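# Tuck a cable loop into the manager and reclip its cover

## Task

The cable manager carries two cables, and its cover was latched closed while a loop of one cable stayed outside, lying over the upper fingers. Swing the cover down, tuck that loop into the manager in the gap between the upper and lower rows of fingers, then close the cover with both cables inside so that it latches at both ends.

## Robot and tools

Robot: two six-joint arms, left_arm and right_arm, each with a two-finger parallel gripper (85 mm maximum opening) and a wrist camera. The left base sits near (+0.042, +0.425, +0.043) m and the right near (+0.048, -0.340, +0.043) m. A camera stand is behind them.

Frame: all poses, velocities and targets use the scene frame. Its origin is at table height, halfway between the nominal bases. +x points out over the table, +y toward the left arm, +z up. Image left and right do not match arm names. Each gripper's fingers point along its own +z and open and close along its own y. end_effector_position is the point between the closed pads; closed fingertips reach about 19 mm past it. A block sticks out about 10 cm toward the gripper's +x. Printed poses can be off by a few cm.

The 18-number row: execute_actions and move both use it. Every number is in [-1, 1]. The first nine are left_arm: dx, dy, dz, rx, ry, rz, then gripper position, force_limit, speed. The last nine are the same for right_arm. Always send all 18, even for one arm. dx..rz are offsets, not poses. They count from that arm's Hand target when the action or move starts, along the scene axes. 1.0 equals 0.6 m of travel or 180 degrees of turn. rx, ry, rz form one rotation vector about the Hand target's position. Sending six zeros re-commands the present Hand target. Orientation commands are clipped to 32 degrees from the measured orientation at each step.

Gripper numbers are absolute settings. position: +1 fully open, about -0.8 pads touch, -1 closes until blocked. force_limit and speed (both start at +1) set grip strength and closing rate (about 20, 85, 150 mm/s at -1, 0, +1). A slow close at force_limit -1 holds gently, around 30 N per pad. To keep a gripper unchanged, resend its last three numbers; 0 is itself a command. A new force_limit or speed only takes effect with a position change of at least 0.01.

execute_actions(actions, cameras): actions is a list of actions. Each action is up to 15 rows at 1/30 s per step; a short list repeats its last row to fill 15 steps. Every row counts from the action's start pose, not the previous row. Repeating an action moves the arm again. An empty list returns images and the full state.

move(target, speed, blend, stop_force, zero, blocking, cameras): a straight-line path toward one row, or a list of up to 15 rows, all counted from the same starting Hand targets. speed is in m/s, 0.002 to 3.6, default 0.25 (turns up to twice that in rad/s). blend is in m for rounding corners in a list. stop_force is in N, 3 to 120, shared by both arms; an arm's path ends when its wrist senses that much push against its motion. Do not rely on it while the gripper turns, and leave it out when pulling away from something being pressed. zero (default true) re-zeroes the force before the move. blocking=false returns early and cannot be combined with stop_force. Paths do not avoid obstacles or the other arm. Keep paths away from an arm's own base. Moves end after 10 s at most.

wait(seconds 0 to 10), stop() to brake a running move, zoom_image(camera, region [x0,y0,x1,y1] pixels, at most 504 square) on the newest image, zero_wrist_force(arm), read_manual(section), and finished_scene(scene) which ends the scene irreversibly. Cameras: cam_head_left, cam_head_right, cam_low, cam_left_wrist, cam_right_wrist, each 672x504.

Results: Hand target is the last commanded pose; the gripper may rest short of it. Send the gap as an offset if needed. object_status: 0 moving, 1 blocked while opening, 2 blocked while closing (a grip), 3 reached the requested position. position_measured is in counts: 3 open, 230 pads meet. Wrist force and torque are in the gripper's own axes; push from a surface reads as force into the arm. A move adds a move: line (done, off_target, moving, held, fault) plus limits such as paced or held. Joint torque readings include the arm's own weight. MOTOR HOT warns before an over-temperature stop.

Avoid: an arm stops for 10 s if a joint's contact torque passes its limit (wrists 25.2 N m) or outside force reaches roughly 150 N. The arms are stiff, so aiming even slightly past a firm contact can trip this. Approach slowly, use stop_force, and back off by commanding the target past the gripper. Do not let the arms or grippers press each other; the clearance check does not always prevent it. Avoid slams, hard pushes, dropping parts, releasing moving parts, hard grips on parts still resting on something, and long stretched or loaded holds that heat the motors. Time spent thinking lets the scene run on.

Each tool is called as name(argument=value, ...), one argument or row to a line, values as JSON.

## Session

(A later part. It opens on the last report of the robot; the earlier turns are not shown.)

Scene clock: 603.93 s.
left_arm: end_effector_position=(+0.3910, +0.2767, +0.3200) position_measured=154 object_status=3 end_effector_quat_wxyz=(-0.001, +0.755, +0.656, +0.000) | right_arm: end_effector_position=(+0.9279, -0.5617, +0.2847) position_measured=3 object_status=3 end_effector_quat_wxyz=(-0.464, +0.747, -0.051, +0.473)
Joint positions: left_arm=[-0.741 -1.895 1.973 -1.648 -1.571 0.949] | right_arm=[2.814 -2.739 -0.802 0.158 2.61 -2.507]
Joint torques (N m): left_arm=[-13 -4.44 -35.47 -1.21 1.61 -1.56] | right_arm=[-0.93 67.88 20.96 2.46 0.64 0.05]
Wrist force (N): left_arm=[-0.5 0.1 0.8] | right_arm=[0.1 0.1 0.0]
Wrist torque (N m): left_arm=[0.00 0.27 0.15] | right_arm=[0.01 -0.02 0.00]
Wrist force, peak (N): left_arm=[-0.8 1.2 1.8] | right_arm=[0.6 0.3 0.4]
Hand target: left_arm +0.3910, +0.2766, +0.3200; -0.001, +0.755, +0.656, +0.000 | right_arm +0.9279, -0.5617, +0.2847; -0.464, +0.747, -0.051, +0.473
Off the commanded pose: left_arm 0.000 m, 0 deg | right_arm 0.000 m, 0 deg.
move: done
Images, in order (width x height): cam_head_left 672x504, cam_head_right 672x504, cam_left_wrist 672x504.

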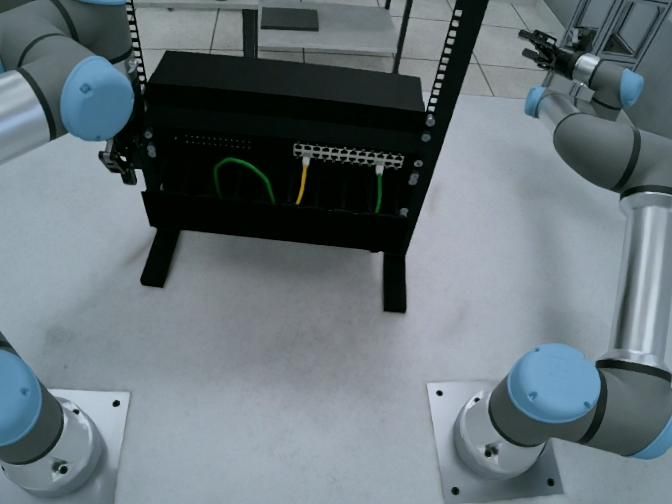

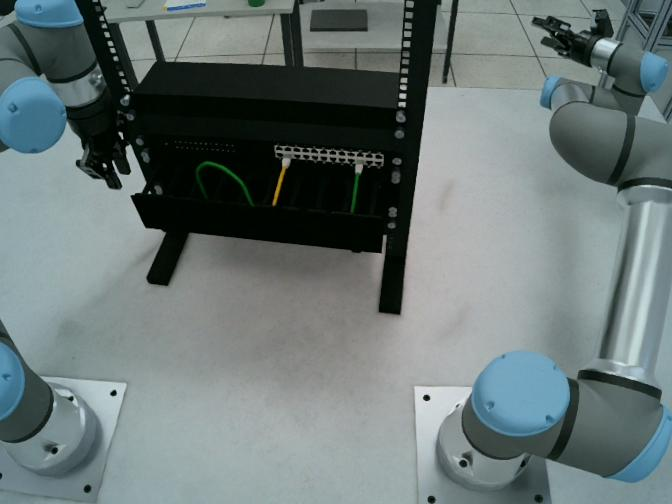

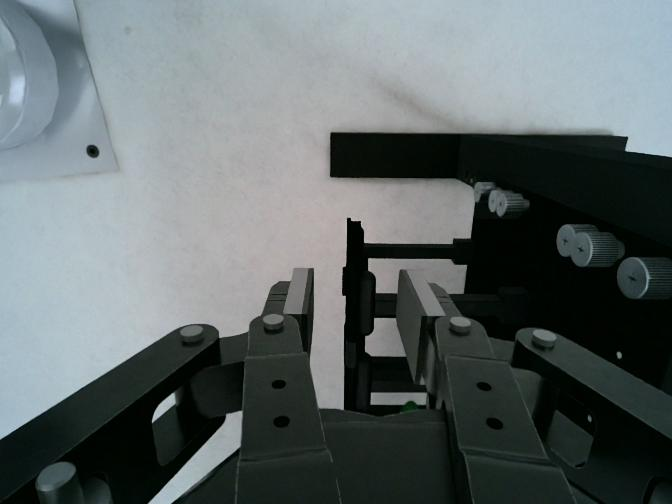

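zoom_image(
  camera="cam_left_wrist",
  region=[335, 210, 395, 270],
)

zoom_image(
  camera="cam_left_wrist",
  region=[335, 260, 395, 320],
)

zoom_image(
  camera="cam_left_wrist",
  region=[335, 310, 395, 380],
)

Scaled by 8.400 from the camera's 672x504 image, which has a finer 960x720 frame.

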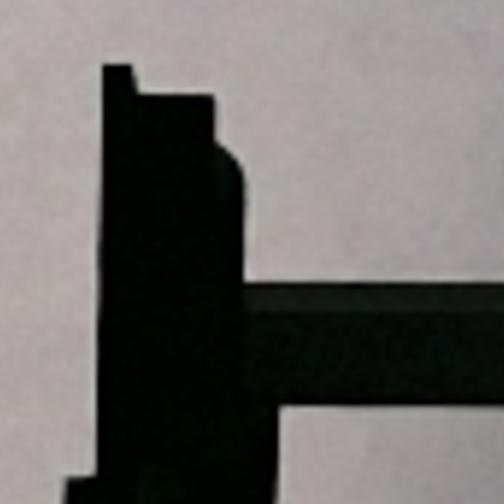

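Scaled by 8.400 from the camera's 672x504 image, which has a finer 960x720 frame.

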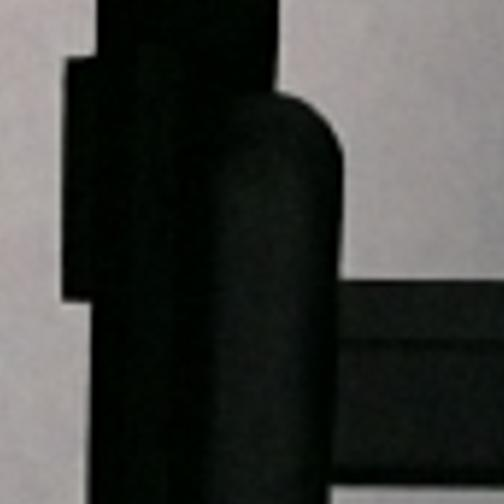

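Scaled by 7.200 from the camera's 672x504 image, which has a finer 960x720 frame.

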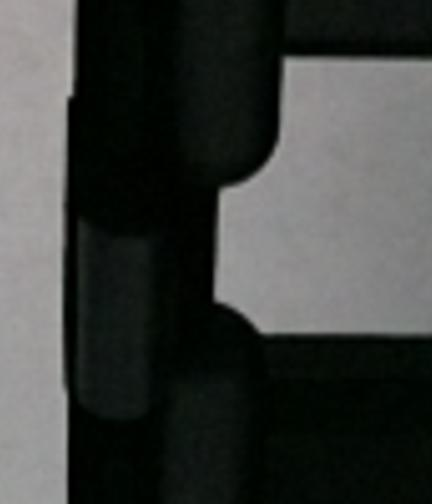

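zoom_image(
  camera="cam_left_wrist",
  region=[280, 250, 450, 400],
)

Scaled by 2.965 from the camera's 672x504 image, which has a finer 960x720 frame.

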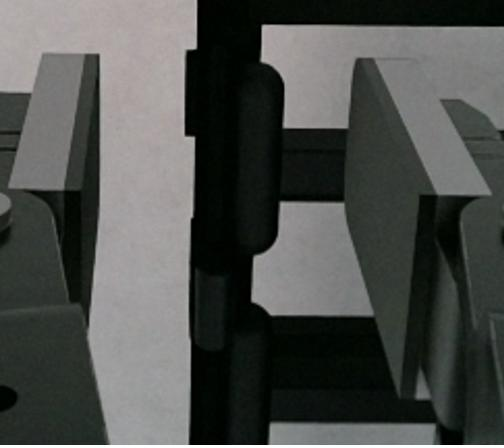

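move(
  target=[0.0058, 0.0562, -0.063, -0.2206, 0.0306, 0, -0.48, -0.5, -0.5, 0,0,0,0,0,0,1,1,1],
  speed=0.15,
  cameras=["cam_left_wrist"],
)

zoom_image(
  camera="cam_left_wrist",
  region=[270, 140, 480, 350],
)

Scene clock: 752.97 s.
left_arm: end_effector_position=(+0.3945, +0.3104, +0.2822) position_measured=190 object_status=3 end_effector_quat_wxyz=(+0.225, +0.709, +0.616, -0.258) | right_arm: end_effector_position=(+0.9279, -0.5617, +0.2847) position_measured=3 object_status=3 end_effector_quat_wxyz=(-0.464, +0.747, -0.051, +0.473)
Joint positions: left_arm=[-0.21 -1.832 2.209 -2.023 -2.266 1.452] | right_arm=[2.814 -2.739 -0.802 0.158 2.61 -2.507]
Joint torques (N m): left_arm=[9.27 -5.4 -15.46 -4.12 -2.78 1.46] | right_arm=[0.05 66.51 20.59 2.83 0.62 0.05]
Wrist force (N): left_arm=[-0.7 1.0 1.4] | right_arm=[0.2 -0.1 0.2]
Wrist torque (N m): left_arm=[0.21 0.44 0.16] | right_arm=[-0.03 -0.04 0.00]
Wrist force, peak (N): left_arm=[-0.7 1.0 1.8] | right_arm=[0.1 0.4 0.5]
Hand target: left_arm +0.3945, +0.3104, +0.2822; +0.225, +0.709, +0.616, -0.258 | right_arm +0.9279, -0.5617, +0.2847; -0.464, +0.747, -0.051, +0.473
Off the commanded pose: left_arm 0.000 m, 0 deg | right_arm 0.000 m, 0 deg.
move: done
Images, in order (width x height): cam_left_wrist 672x504.

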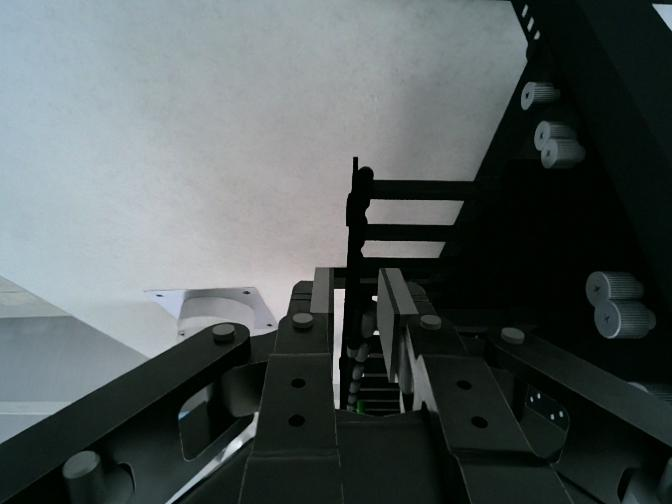

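Scaled by 2.400 from the camera's 672x504 image, which has a finer 960x720 frame.

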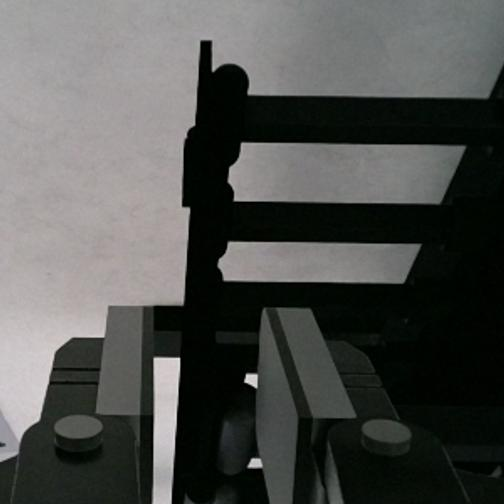

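move(
  target=[-0.00298, -0.0212, -0.02553, 0, 0, 0, -0.48, -0.5, -0.5, 0,0,0,0,0,0,1,1,1],
  speed=0.05,
  stop_force=12,
  cameras=["cam_left_wrist"],
)

zoom_image(
  camera="cam_left_wrist",
  region=[290, 200, 450, 380],
)

Scene clock: 763.30 s.
left_arm: end_effector_position=(+0.3927, +0.2976, +0.2669) position_measured=190 object_status=3 end_effector_quat_wxyz=(+0.225, +0.709, +0.616, -0.258) | right_arm: end_effector_position=(+0.9279, -0.5617, +0.2847) position_measured=3 object_status=3 end_effector_quat_wxyz=(-0.464, +0.747, -0.051, +0.473)
Joint positions: left_arm=[-0.246 -1.82 2.251 -2.108 -2.263 1.406] | right_arm=[2.814 -2.739 -0.802 0.158 2.61 -2.507]
Joint torques (N m): left_arm=[-13.36 -5.5 -15.41 -4.03 0.28 -1.56] | right_arm=[-0.43 68.03 20.91 2.65 0.51 0.38]
Wrist force (N): left_arm=[-0.6 1.0 1.5] | right_arm=[0.0 0.2 0.1]
Wrist torque (N m): left_arm=[0.20 0.43 0.25] | right_arm=[0.03 0.00 0.00]
Wrist force, peak (N): left_arm=[-0.6 1.4 2.0] | right_arm=[0.3 -0.1 0.6]
Hand target: left_arm +0.3927, +0.2976, +0.2669; +0.225, +0.709, +0.616, -0.258 | right_arm +0.9279, -0.5617, +0.2847; -0.464, +0.747, -0.051, +0.473
Off the commanded pose: left_arm 0.000 m, 0 deg | right_arm 0.000 m, 0 deg.
move: done
Images, in order (width x height): cam_left_wrist 672x504.

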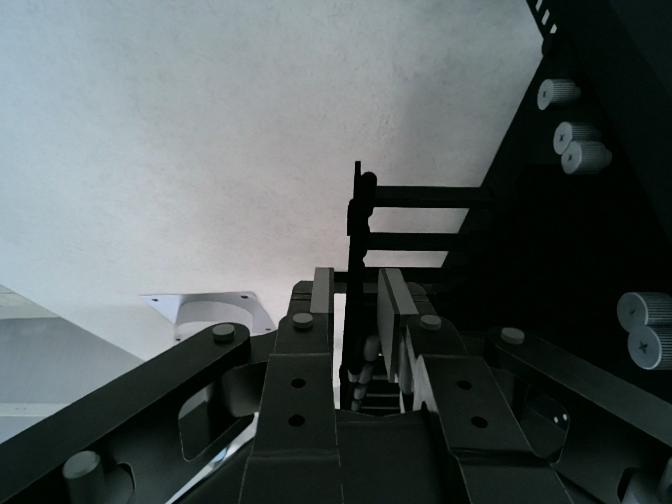

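Scaled by 2.800 from the camera's 672x504 image, which has a finer 960x720 frame.

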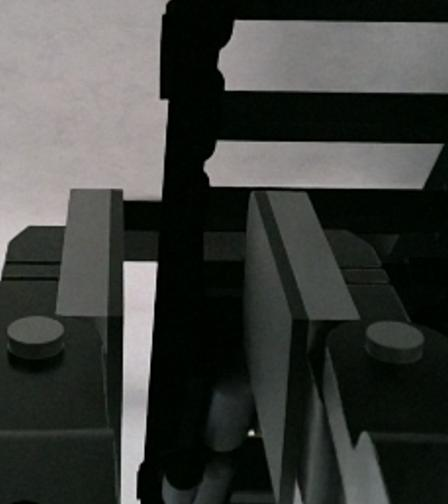

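move(
  target=[
    [-0.0005, -0.0032, -0.0193, 0, 0, 0, -0.48, -0.5, -0.5, 0,0,0,0,0,0,1,1,1],
    [-0.0042, -0.0297, -0.0512, 0, 0, 0, -0.48, -0.5, -0.5, 0,0,0,0,0,0,1,1,1],
  ],
  speed=0.03,
  blend=[0.003, 0],
  stop_force=12,
  cameras=["cam_left_wrist"],
)

zoom_image(
  camera="cam_left_wrist",
  region=[290, 200, 450, 380],
)

Scene clock: 786.10 s.
left_arm: end_effector_position=(+0.3902, +0.2798, +0.2362) position_measured=190 object_status=3 end_effector_quat_wxyz=(+0.225, +0.709, +0.616, -0.258) | right_arm: end_effector_position=(+0.9279, -0.5617, +0.2847) position_measured=3 object_status=3 end_effector_quat_wxyz=(-0.464, +0.747, -0.051, +0.473)
Joint positions: left_arm=[-0.297 -1.779 2.322 -2.262 -2.256 1.34] | right_arm=[2.814 -2.739 -0.802 0.158 2.61 -2.507]
Joint torques (N m): left_arm=[-12.89 -6.29 -13.81 -4.2 0.07 -1.48] | right_arm=[0.01 69.6 21.17 2.66 0.58 0.18]
Wrist force (N): left_arm=[-0.5 0.9 1.5] | right_arm=[0.1 0.3 0.4]
Wrist torque (N m): left_arm=[0.19 0.40 0.25] | right_arm=[0.04 -0.01 0.00]
Wrist force, peak (N): left_arm=[-0.5 1.2 2.0] | right_arm=[0.3 -0.1 0.6]
Hand target: left_arm +0.3902, +0.2798, +0.2362; +0.225, +0.709, +0.616, -0.258 | right_arm +0.9279, -0.5617, +0.2847; -0.464, +0.747, -0.051, +0.473
Off the commanded pose: left_arm 0.000 m, 0 deg | right_arm 0.000 m, 0 deg.
move: done
Images, in order (width x height): cam_left_wrist 672x504.

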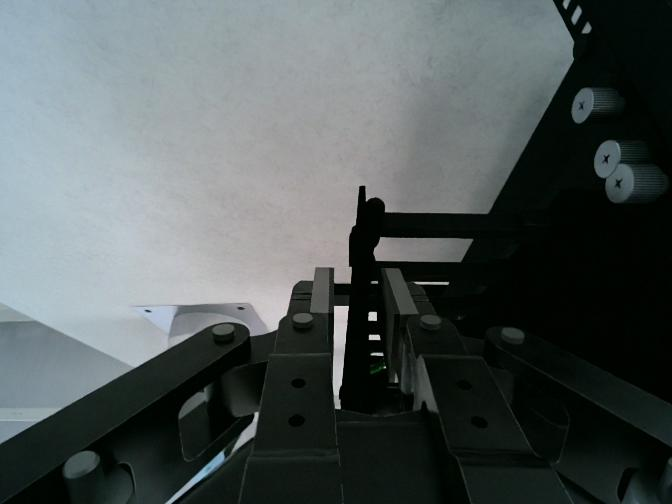

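Scaled by 2.800 from the camera's 672x504 image, which has a finer 960x720 frame.

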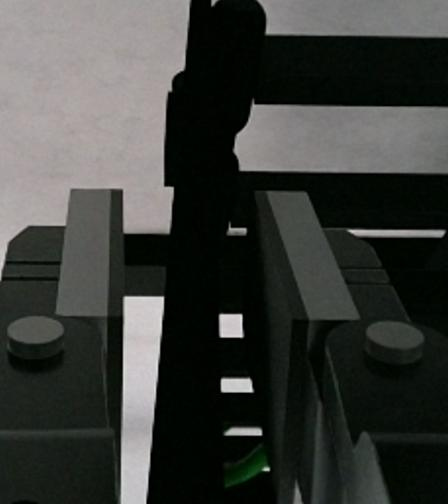

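move(
  target=[-0.0198, 0.00278, 0, 0, 0, 0, -0.48, -0.5, -0.5, 0,0,0,0,0,0,1,1,1],
  speed=0.01,
  stop_force=8,
  cameras=["cam_left_wrist"],
)

zoom_image(
  camera="cam_left_wrist",
  region=[290, 200, 450, 380],
)

Scene clock: 796.07 s.
left_arm: end_effector_position=(+0.3857, +0.2805, +0.2362) position_measured=190 object_status=3 end_effector_quat_wxyz=(+0.225, +0.709, +0.616, -0.258) | right_arm: end_effector_position=(+0.9279, -0.5617, +0.2847) position_measured=3 object_status=3 end_effector_quat_wxyz=(-0.464, +0.747, -0.051, +0.473)
Joint positions: left_arm=[-0.299 -1.792 2.332 -2.261 -2.256 1.337] | right_arm=[2.814 -2.739 -0.802 0.158 2.61 -2.507]
Joint torques (N m): left_arm=[8.8 -5.04 -30.04 -2.33 -3.21 1.31] | right_arm=[0.84 68.1 18.97 2.73 0.73 -0.04]
Wrist force (N): left_arm=[-0.8 6.7 0.7] | right_arm=[0.1 0.1 0.3]
Wrist torque (N m): left_arm=[0.09 0.43 0.24] | right_arm=[0.01 -0.03 0.00]
Wrist force, peak (N): left_arm=[-1.4 14.9 4.1] | right_arm=[0.3 -0.3 0.6]
Hand target: left_arm +0.3857, +0.2805, +0.2362; +0.225, +0.709, +0.616, -0.258 (not the last commanded pose) | right_arm +0.9279, -0.5617, +0.2847; -0.464, +0.747, -0.051, +0.473
Off the commanded pose: left_arm 0.007 m, 0 deg | right_arm 0.000 m, 0 deg.
move: contact (left_arm)
Images, in order (width x height): cam_left_wrist 672x504.

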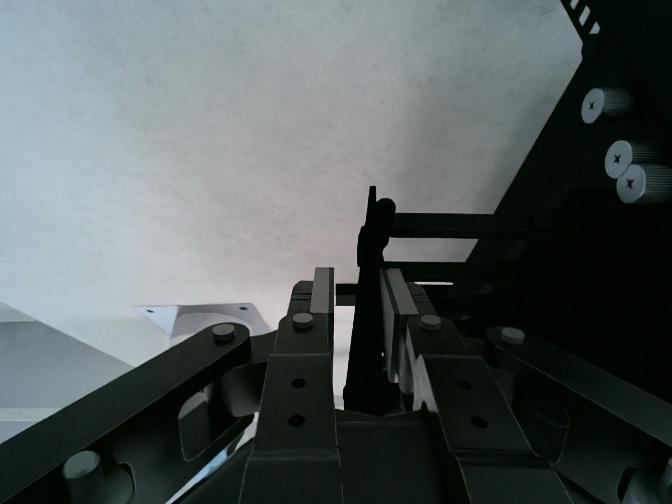

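Scaled by 2.800 from the camera's 672x504 image, which has a finer 960x720 frame.

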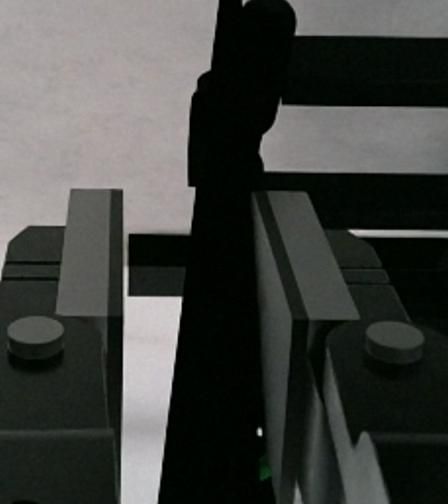

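move(
  target=[-0.0165, 0.0023, 0, 0, 0, 0, -0.48, -0.5, -0.5, 0,0,0,0,0,0,1,1,1],
  speed=0.01,
  stop_force=45,
  cameras=["cam_left_wrist", "cam_head_right"],
)

zoom_image(
  camera="cam_left_wrist",
  region=[290, 180, 450, 380],
)

Scene clock: 806.23 s.
left_arm: end_effector_position=(+0.3758, +0.2818, +0.2362) position_measured=190 object_status=3 end_effector_quat_wxyz=(+0.225, +0.709, +0.616, -0.258) | right_arm: end_effector_position=(+0.9279, -0.5617, +0.2847) position_measured=3 object_status=3 end_effector_quat_wxyz=(-0.464, +0.747, -0.051, +0.473)
Joint positions: left_arm=[-0.305 -1.82 2.353 -2.258 -2.255 1.33] | right_arm=[2.814 -2.739 -0.802 0.158 2.61 -2.507]
Joint torques (N m): left_arm=[-13.34 -17.83 -14.09 -1.72 0.25 -1.56] | right_arm=[1.22 68.47 20.59 2.9 0.31 0.16]
Wrist force (N): left_arm=[-0.4 0.8 2.1] | right_arm=[0.3 0.1 0.3]
Wrist torque (N m): left_arm=[0.19 0.41 0.25] | right_arm=[0.03 -0.04 -0.01]
Wrist force, peak (N): left_arm=[-1.3 14.4 7.9] | right_arm=[0.5 -0.2 0.6]
Hand target: left_arm +0.3758, +0.2818, +0.2362; +0.225, +0.709, +0.616, -0.258 | right_arm +0.9279, -0.5617, +0.2847; -0.464, +0.747, -0.051, +0.473
Off the commanded pose: left_arm 0.000 m, 0 deg | right_arm 0.000 m, 0 deg.
move: done
Images, in order (width x height): cam_head_right 672x504, cam_left_wrist 672x504.

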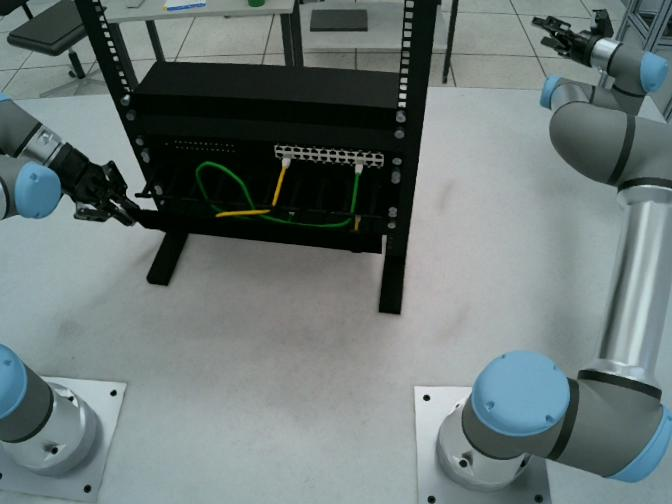

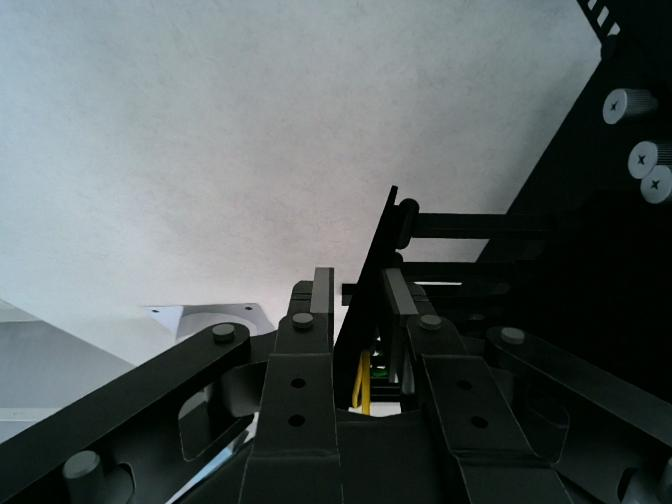

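Scaled by 2.520 from the camera's 672x504 image, which has a finer 960x720 frame.

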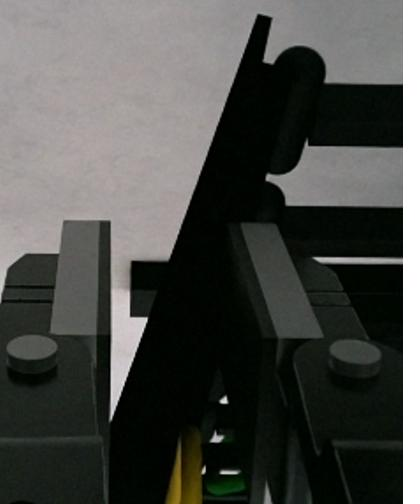

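zoom_image(
  camera="cam_head_right",
  region=[120, 120, 420, 280],
)

Scaled by 1.680 from the camera's 672x504 image, which has a finer 960x720 frame.

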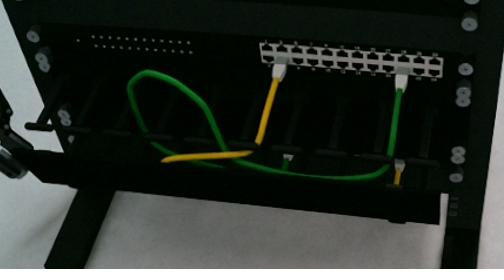

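move(
  target=[-0.0129, 0.0018, -0.0082, -0.0155, -0.11, 0, -0.48, -0.5, -0.5, 0,0,0,0,0,0,1,1,1],
  speed=0.03,
  cameras=["cam_left_wrist", "cam_head_right"],
)

zoom_image(
  camera="cam_left_wrist",
  region=[270, 160, 450, 420],
)

zoom_image(
  camera="cam_head_right",
  region=[120, 120, 420, 280],
)

Scene clock: 843.10 s.
left_arm: end_effector_position=(+0.3681, +0.2829, +0.2312) position_measured=190 object_status=3 end_effector_quat_wxyz=(+0.344, +0.737, +0.562, -0.147) | right_arm: end_effector_position=(+0.9279, -0.5617, +0.2847) position_measured=3 object_status=3 end_effector_quat_wxyz=(-0.464, +0.747, -0.051, +0.473)
Joint positions: left_arm=[-0.359 -1.93 2.575 -2.731 -2.168 1.297] | right_arm=[2.814 -2.739 -0.802 0.158 2.61 -2.507]
Joint torques (N m): left_arm=[-12.59 -11.46 -12.79 -4.57 0.44 -1.44] | right_arm=[-0.39 69.31 20.86 2.98 0.61 -0.24]
Wrist force (N): left_arm=[-0.7 0.2 1.7] | right_arm=[0.2 -0.1 0.0]
Wrist torque (N m): left_arm=[0.23 0.42 0.32] | right_arm=[-0.01 -0.04 -0.01]
Wrist force, peak (N): left_arm=[-0.6 0.7 2.3] | right_arm=[0.3 0.1 0.7]
Hand target: left_arm +0.3681, +0.2829, +0.2312; +0.344, +0.737, +0.562, -0.147 | right_arm +0.9279, -0.5617, +0.2847; -0.464, +0.747, -0.051, +0.473
Off the commanded pose: left_arm 0.000 m, 0 deg | right_arm 0.000 m, 0 deg.
move: done
Images, in order (width x height): cam_head_right 672x504, cam_left_wrist 672x504.

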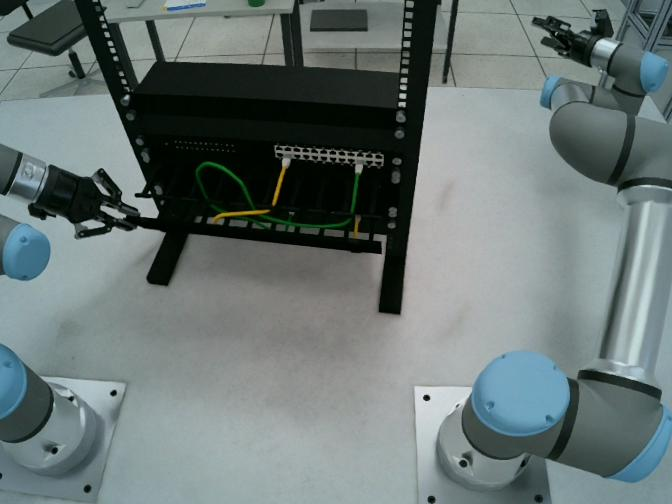

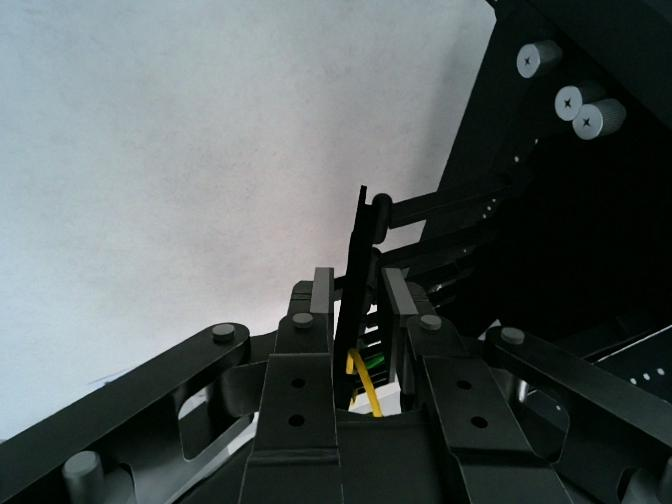

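Scaled by 1.938 from the camera's 672x504 image, which has a finer 960x720 frame.

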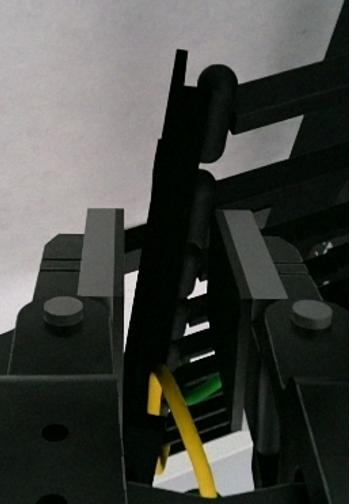

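Scaled by 1.680 from the camera's 672x504 image, which has a finer 960x720 frame.

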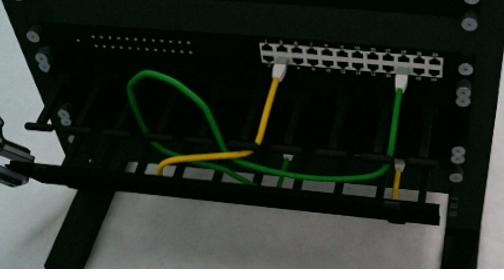

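move(
  target=[-0.0392, 0.0057, -0.027, -0.0193, -0.1375, 0, -0.48, -0.5, -0.5, 0,0,0,0,0,0,1,1,1],
  speed=0.04,
  cameras=["cam_left_wrist", "cam_head_right"],
)

zoom_image(
  camera="cam_left_wrist",
  region=[270, 160, 450, 420],
)

zoom_image(
  camera="cam_head_right",
  region=[120, 120, 420, 280],
)

Scene clock: 858.37 s.
left_arm: end_effector_position=(+0.3504, +0.2855, +0.2191) position_measured=190 object_status=3 end_effector_quat_wxyz=(+0.447, +0.744, +0.496, -0.039) | right_arm: end_effector_position=(+0.9279, -0.5617, +0.2847) position_measured=3 object_status=3 end_effector_quat_wxyz=(-0.464, +0.747, -0.051, +0.473)
Joint positions: left_arm=[-0.461 -1.92 2.815 -3.305 -2.033 1.275] | right_arm=[2.814 -2.739 -0.802 0.158 2.61 -2.507]
Joint torques (N m): left_arm=[9.21 -9.32 -28.13 -1.96 -2.17 -0.01] | right_arm=[0.67 68.55 20.24 3.19 0.28 -0.18]
Wrist force (N): left_arm=[-0.1 -1.4 1.5] | right_arm=[0.2 0.0 0.3]
Wrist torque (N m): left_arm=[0.16 0.32 0.36] | right_arm=[-0.01 -0.04 0.00]
Wrist force, peak (N): left_arm=[-0.1 -1.3 1.9] | right_arm=[0.3 0.1 0.7]
Hand target: left_arm +0.3504, +0.2855, +0.2191; +0.447, +0.744, +0.496, -0.039 (not the last commanded pose) | right_arm +0.9279, -0.5617, +0.2847; -0.464, +0.747, -0.051, +0.473
Off the commanded pose: left_arm 0.007 m, 6 deg | right_arm 0.000 m, 0 deg.
move: held (left_arm; a check stopped the path); limits=held
pose unreachable (left arm): on one or more control steps of this call, first in action 0 (counted from 0), this arm could not follow its commanded pose, so it was not sent that pose on those steps. It may still have moved: this result reports where it is.
cause: moving toward the commanded pose would bring two parts of the arm too close to each other (joints 3 (elbow) and 4 (wrist 1) lie between them).
Images, in order (width x height): cam_head_right 672x504, cam_left_wrist 672x504.

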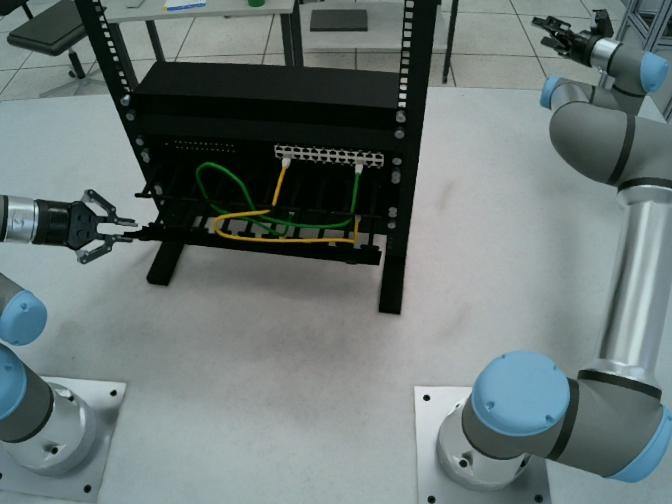

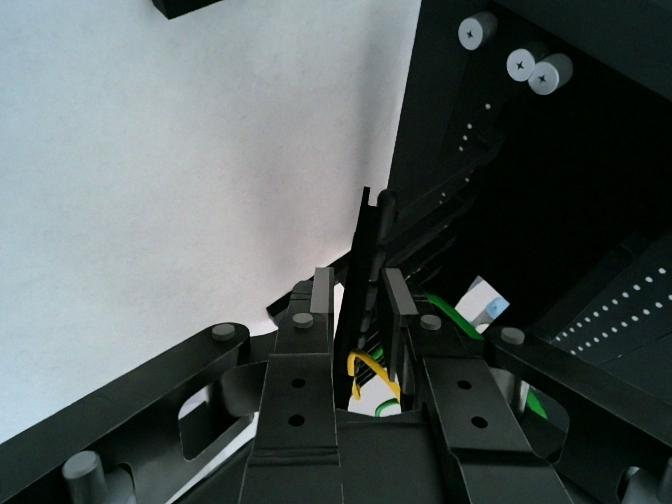

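Scaled by 1.938 from the camera's 672x504 image, which has a finer 960x720 frame.

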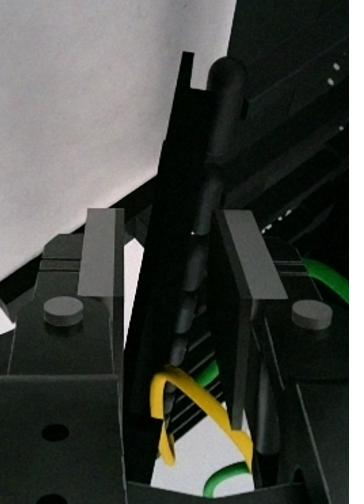

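Scaled by 1.680 from the camera's 672x504 image, which has a finer 960x720 frame.

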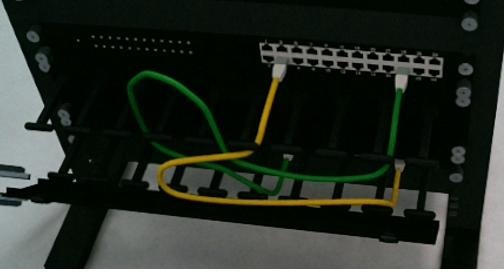

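move(
  target=[
    [0,0,0,0,0,0,-0.48,-0.5,-0.5, -0.5467,0.1033,0.0583,-0.1496,0.1755,-0.0005,-1,-0.8,-0.5],
    [0,0,0,0,0,0,-0.48,-0.5,-0.5, -0.9467,0.2367,0.0583,-0.2991,0.3509,-0.001,-1,-0.8,-0.5],
  ],
  speed=0.3,
  blend=[0.05, 0],
  cameras=["cam_head_left", "cam_head_right", "cam_right_wrist"],
)

Scene clock: 952.10 s.
left_arm: end_effector_position=(+0.3504, +0.2855, +0.2191) position_measured=190 object_status=3 end_effector_quat_wxyz=(+0.447, +0.744, +0.496, -0.039) | right_arm: end_effector_position=(+0.3599, -0.4197, +0.3197) position_measured=231 object_status=3 end_effector_quat_wxyz=(+0.000, +0.998, -0.070, +0.000)
Joint positions: left_arm=[-0.46 -1.92 2.815 -3.305 -2.033 1.275] | right_arm=[3.335 -1.082 -2.069 -1.56 1.571 -2.826]
Joint torques (N m): left_arm=[9.12 -9.53 -28.02 -2.04 -2.2 1.05] | right_arm=[14.7 13.09 15.51 0.19 -2.39 1.58]
Wrist force (N): left_arm=[-0.3 -1.0 1.8] | right_arm=[0.5 0.5 -0.7]
Wrist torque (N m): left_arm=[0.21 0.34 0.36] | right_arm=[-0.06 0.00 0.24]
Wrist force, peak (N): left_arm=[-0.3 -1.3 1.8] | right_arm=[0.2 1.4 1.8]
Hand target: left_arm +0.3504, +0.2855, +0.2191; +0.447, +0.744, +0.496, -0.039 | right_arm +0.3598, -0.4196, +0.3197; +0.000, +0.998, -0.070, +0.000
Off the commanded pose: left_arm 0.000 m, 0 deg | right_arm 0.000 m, 0 deg.
move: done
Images, in order (width x height): cam_head_left 672x504, cam_head_right 672x504, cam_right_wrist 672x504.

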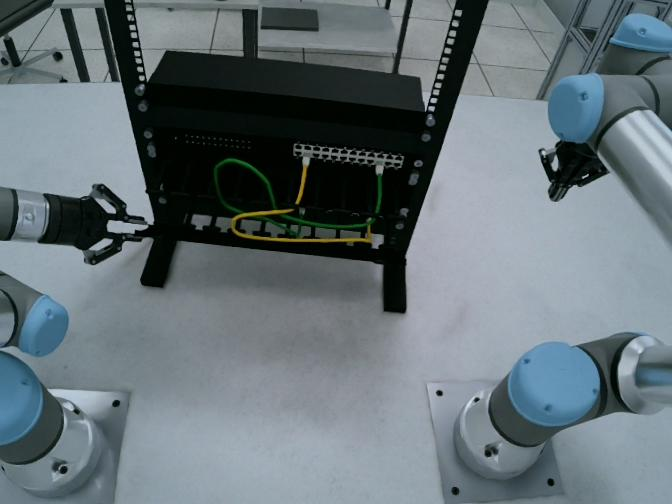

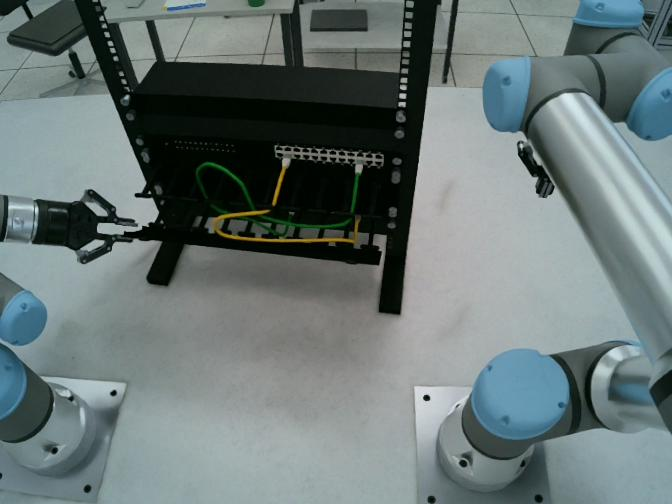

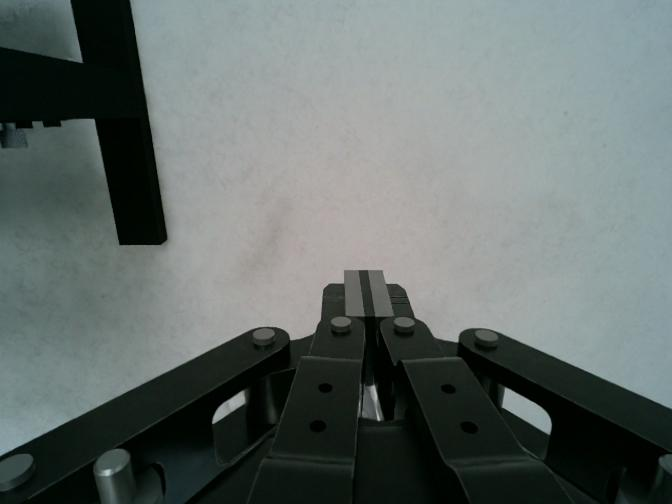

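move(
  target=[
    [0,0,0,0,0,0,-0.48,-0.5,-0.5, -0.2,0.5,0,0,0,0,-1,-0.8,-0.5],
    [0,0,0,0,0,0,-0.48,-0.5,-0.5, -0.25,0.733,-0.1167,-0.0696,-0.495,0,-1,-0.8,-0.5],
  ],
  speed=0.25,
  blend=[0.03, 0],
  cameras=["cam_head_left", "cam_head_right", "cam_right_wrist", "cam_low"],
)

Scene clock: 970.93 s.
left_arm: end_effector_position=(+0.3504, +0.2855, +0.2191) position_measured=190 object_status=3 end_effector_quat_wxyz=(+0.447, +0.744, +0.496, -0.039) | right_arm: end_effector_position=(+0.2098, +0.0202, +0.2497) position_measured=231 object_status=3 end_effector_quat_wxyz=(+0.049, +0.705, -0.049, +0.705)
Joint positions: left_arm=[-0.46 -1.92 2.815 -3.305 -2.033 1.275] | right_arm=[5.295 -1.805 -2.093 -2.386 0.704 0]
Joint torques (N m): left_arm=[10.27 -7.96 -27.23 -2.16 -2.1 1.1] | right_arm=[-14.06 16.47 26.63 -3.9 2.56 1.29]
Wrist force (N): left_arm=[-0.6 -1.0 1.6] | right_arm=[-1.0 -0.5 0.2]
Wrist torque (N m): left_arm=[0.22 0.40 0.36] | right_arm=[-0.21 0.14 0.12]
Wrist force, peak (N): left_arm=[-0.4 -1.5 1.6] | right_arm=[1.8 2.0 -1.0]
Hand target: left_arm +0.3504, +0.2855, +0.2191; +0.447, +0.744, +0.496, -0.039 | right_arm +0.2098, +0.0202, +0.2496; +0.049, +0.705, -0.049, +0.706
Off the commanded pose: left_arm 0.000 m, 0 deg | right_arm 0.000 m, 0 deg.
move: done
Images, in order (width x height): cam_head_left 672x504, cam_head_right 672x504, cam_low 672x504, cam_right_wrist 672x504.

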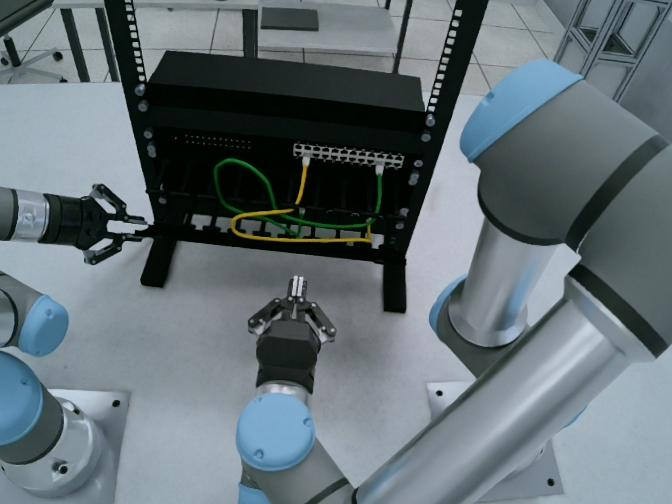

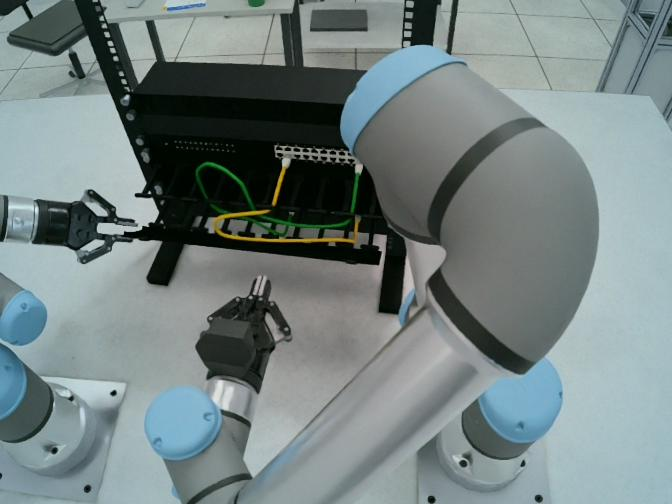

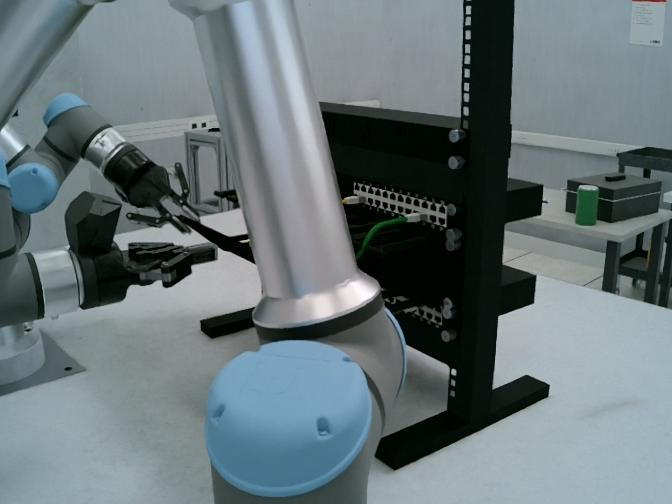

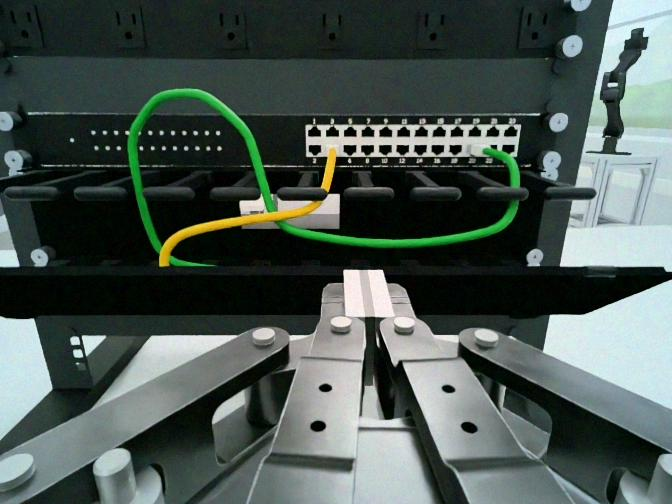

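zoom_image(
  camera="cam_right_wrist",
  region=[0, 80, 340, 320],
)

zoom_image(
  camera="cam_right_wrist",
  region=[332, 80, 672, 320],
)

Scaled by 1.482 from the camera's 672x504 image, which has a finer 960x720 frame.

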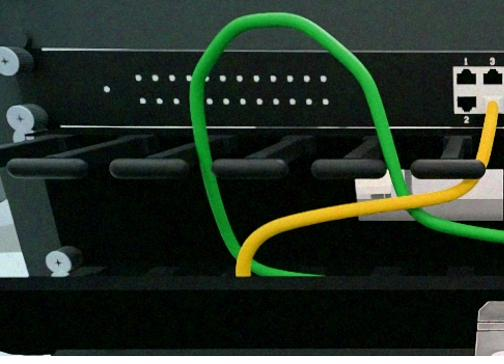

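Scaled by 1.482 from the camera's 672x504 image, which has a finer 960x720 frame.

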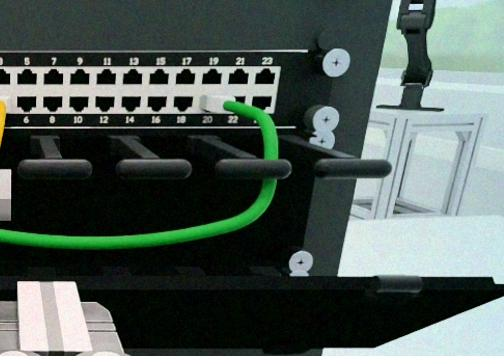

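zoom_image(
  camera="cam_right_wrist",
  region=[440, 120, 620, 260],
)

zoom_image(
  camera="cam_right_wrist",
  region=[100, 80, 360, 290],
)

Scaled by 2.800 from the camera's 672x504 image, which has a finer 960x720 frame.

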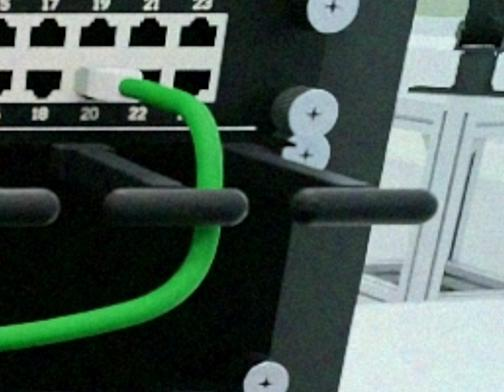

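Scaled by 1.938 from the camera's 672x504 image, which has a finer 960x720 frame.

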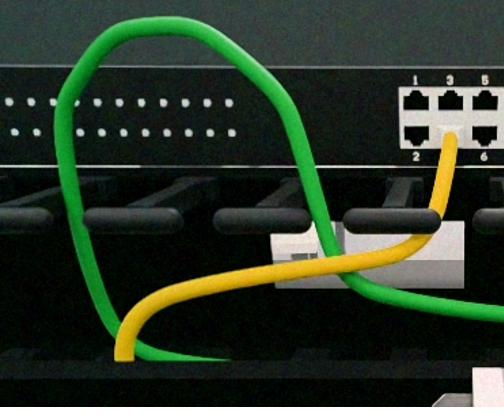

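move(
  target=[
    [0,0,0,0,0,0,-0.48,-0.5,-0.5, 0.0578,-0.0082,-0.1167,0,0,0,-1,-0.8,-0.5],
    [0,0,0,0,0,0,-0.48,-0.5,-0.5, 0.1222,-0.0172,-0.0917,0,0,0,-1,-0.8,-0.5],
  ],
  speed=0.08,
  blend=[0.01, 0],
  stop_force=10,
  cameras=["cam_head_left", "cam_low", "cam_right_wrist"],
)

Scene clock: 1025.07 s.
left_arm: end_effector_position=(+0.3504, +0.2855, +0.2191) position_measured=190 object_status=3 end_effector_quat_wxyz=(+0.447, +0.744, +0.496, -0.039) | right_arm: end_effector_position=(+0.2832, +0.0098, +0.1946) position_measured=231 object_status=3 end_effector_quat_wxyz=(+0.049, +0.705, -0.049, +0.706)
Joint positions: left_arm=[-0.46 -1.92 2.815 -3.305 -2.033 1.275] | right_arm=[5.134 -1.88 -2.197 -2.207 0.543 0]
Joint torques (N m): left_arm=[8.72 -8.47 -27.27 -2.12 -2.17 1.24] | right_arm=[-15.73 37.29 3.8 -3.58 -2.51 -1.46]
Wrist force (N): left_arm=[-0.4 -1.3 1.5] | right_arm=[-1.2 -0.4 0.1]
Wrist torque (N m): left_arm=[0.17 0.37 0.35] | right_arm=[-0.16 0.19 0.10]
Wrist force, peak (N): left_arm=[-0.5 -1.6 1.6] | right_arm=[-2.0 -0.6 -0.3]
Hand target: left_arm +0.3504, +0.2855, +0.2191; +0.447, +0.744, +0.496, -0.039 | right_arm +0.2832, +0.0098, +0.1946; +0.049, +0.705, -0.049, +0.706
Off the commanded pose: left_arm 0.000 m, 0 deg | right_arm 0.000 m, 0 deg.
move: done
Images, in order (width x height): cam_head_left 672x504, cam_low 672x504, cam_right_wrist 672x504.

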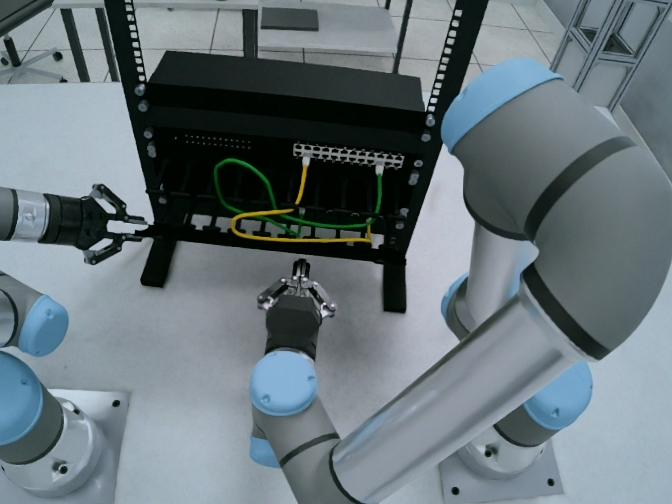

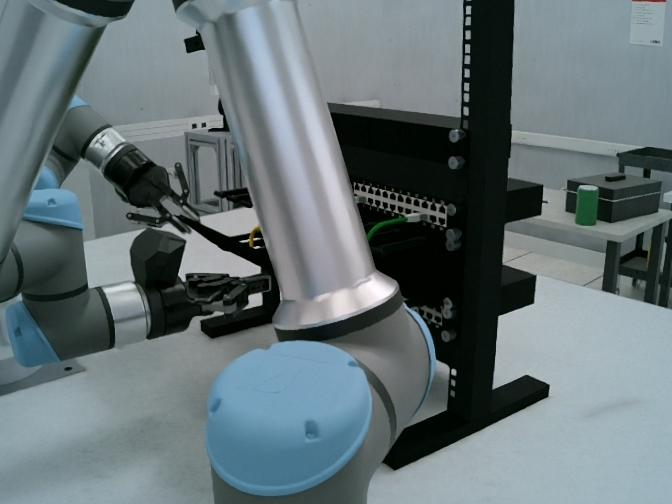

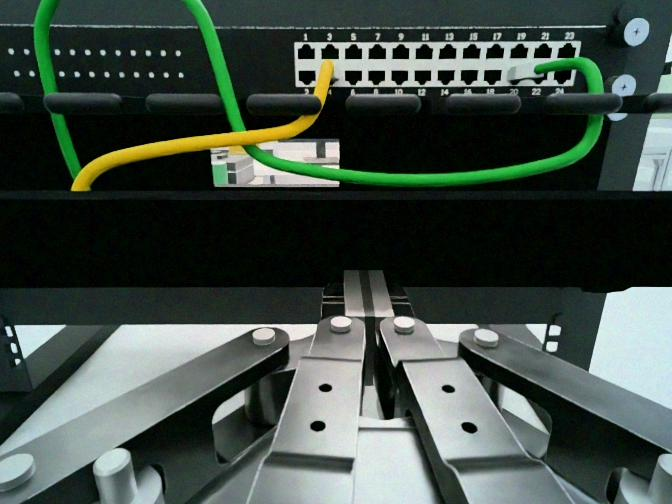

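move(
  target=[0,0,0,0,0,0,-0.48,-0.5,-0.5, 0,0,0.05,0,0,0,-1,-0.8,-0.5],
  speed=0.01,
  stop_force=3,
  cameras=["cam_right_wrist", "cam_left_wrist"],
)

Scene clock: 1042.40 s.
left_arm: end_effector_position=(+0.3504, +0.2855, +0.2191) position_measured=190 object_status=3 end_effector_quat_wxyz=(+0.447, +0.744, +0.496, -0.039) | right_arm: end_effector_position=(+0.2832, +0.0098, +0.2246) position_measured=231 object_status=3 end_effector_quat_wxyz=(+0.049, +0.705, -0.049, +0.706)
Joint positions: left_arm=[-0.46 -1.92 2.815 -3.305 -2.033 1.275] | right_arm=[5.134 -1.813 -2.174 -2.297 0.543 0]
Joint torques (N m): left_arm=[9.69 -8.43 -21.47 -2.25 -2.02 1.06] | right_arm=[-14.28 34.42 25 -3.73 -1.92 -0.23]
Wrist force (N): left_arm=[-0.5 -0.4 1.3] | right_arm=[-2.0 -0.5 -0.2]
Wrist torque (N m): left_arm=[0.17 0.34 0.34] | right_arm=[-0.20 0.17 0.11]
Wrist force, peak (N): left_arm=[-0.3 -1.3 1.7] | right_arm=[-2.8 -0.7 -0.3]
Hand target: left_arm +0.3504, +0.2855, +0.2191; +0.447, +0.744, +0.496, -0.039 | right_arm +0.2832, +0.0098, +0.2246; +0.049, +0.705, -0.049, +0.706
Off the commanded pose: left_arm 0.000 m, 0 deg | right_arm 0.000 m, 0 deg.
move: done
Images, in order (width x height): cam_left_wrist 672x504, cam_right_wrist 672x504.

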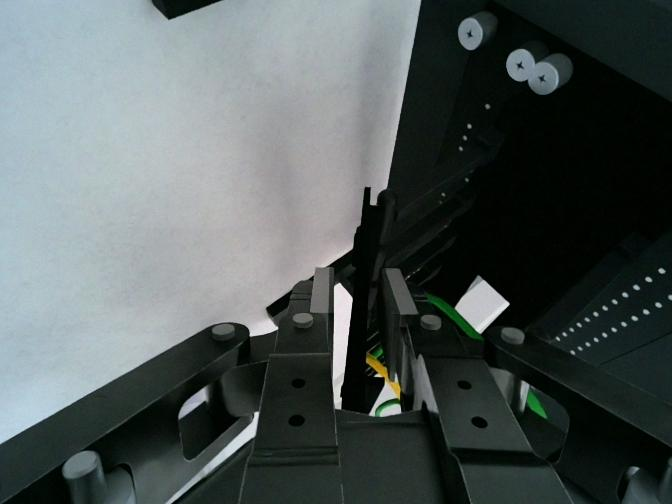

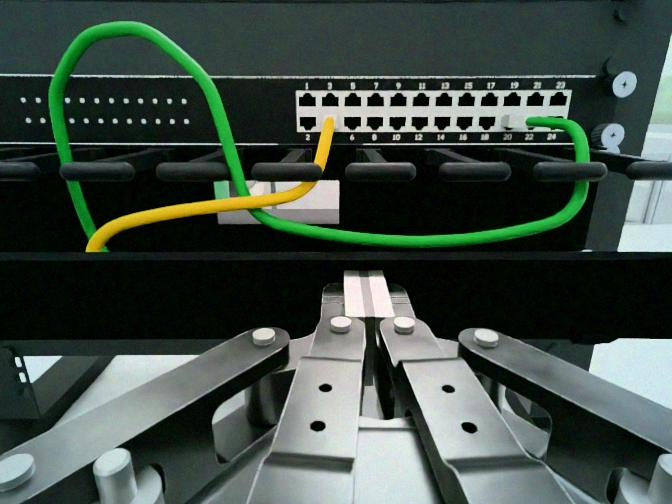

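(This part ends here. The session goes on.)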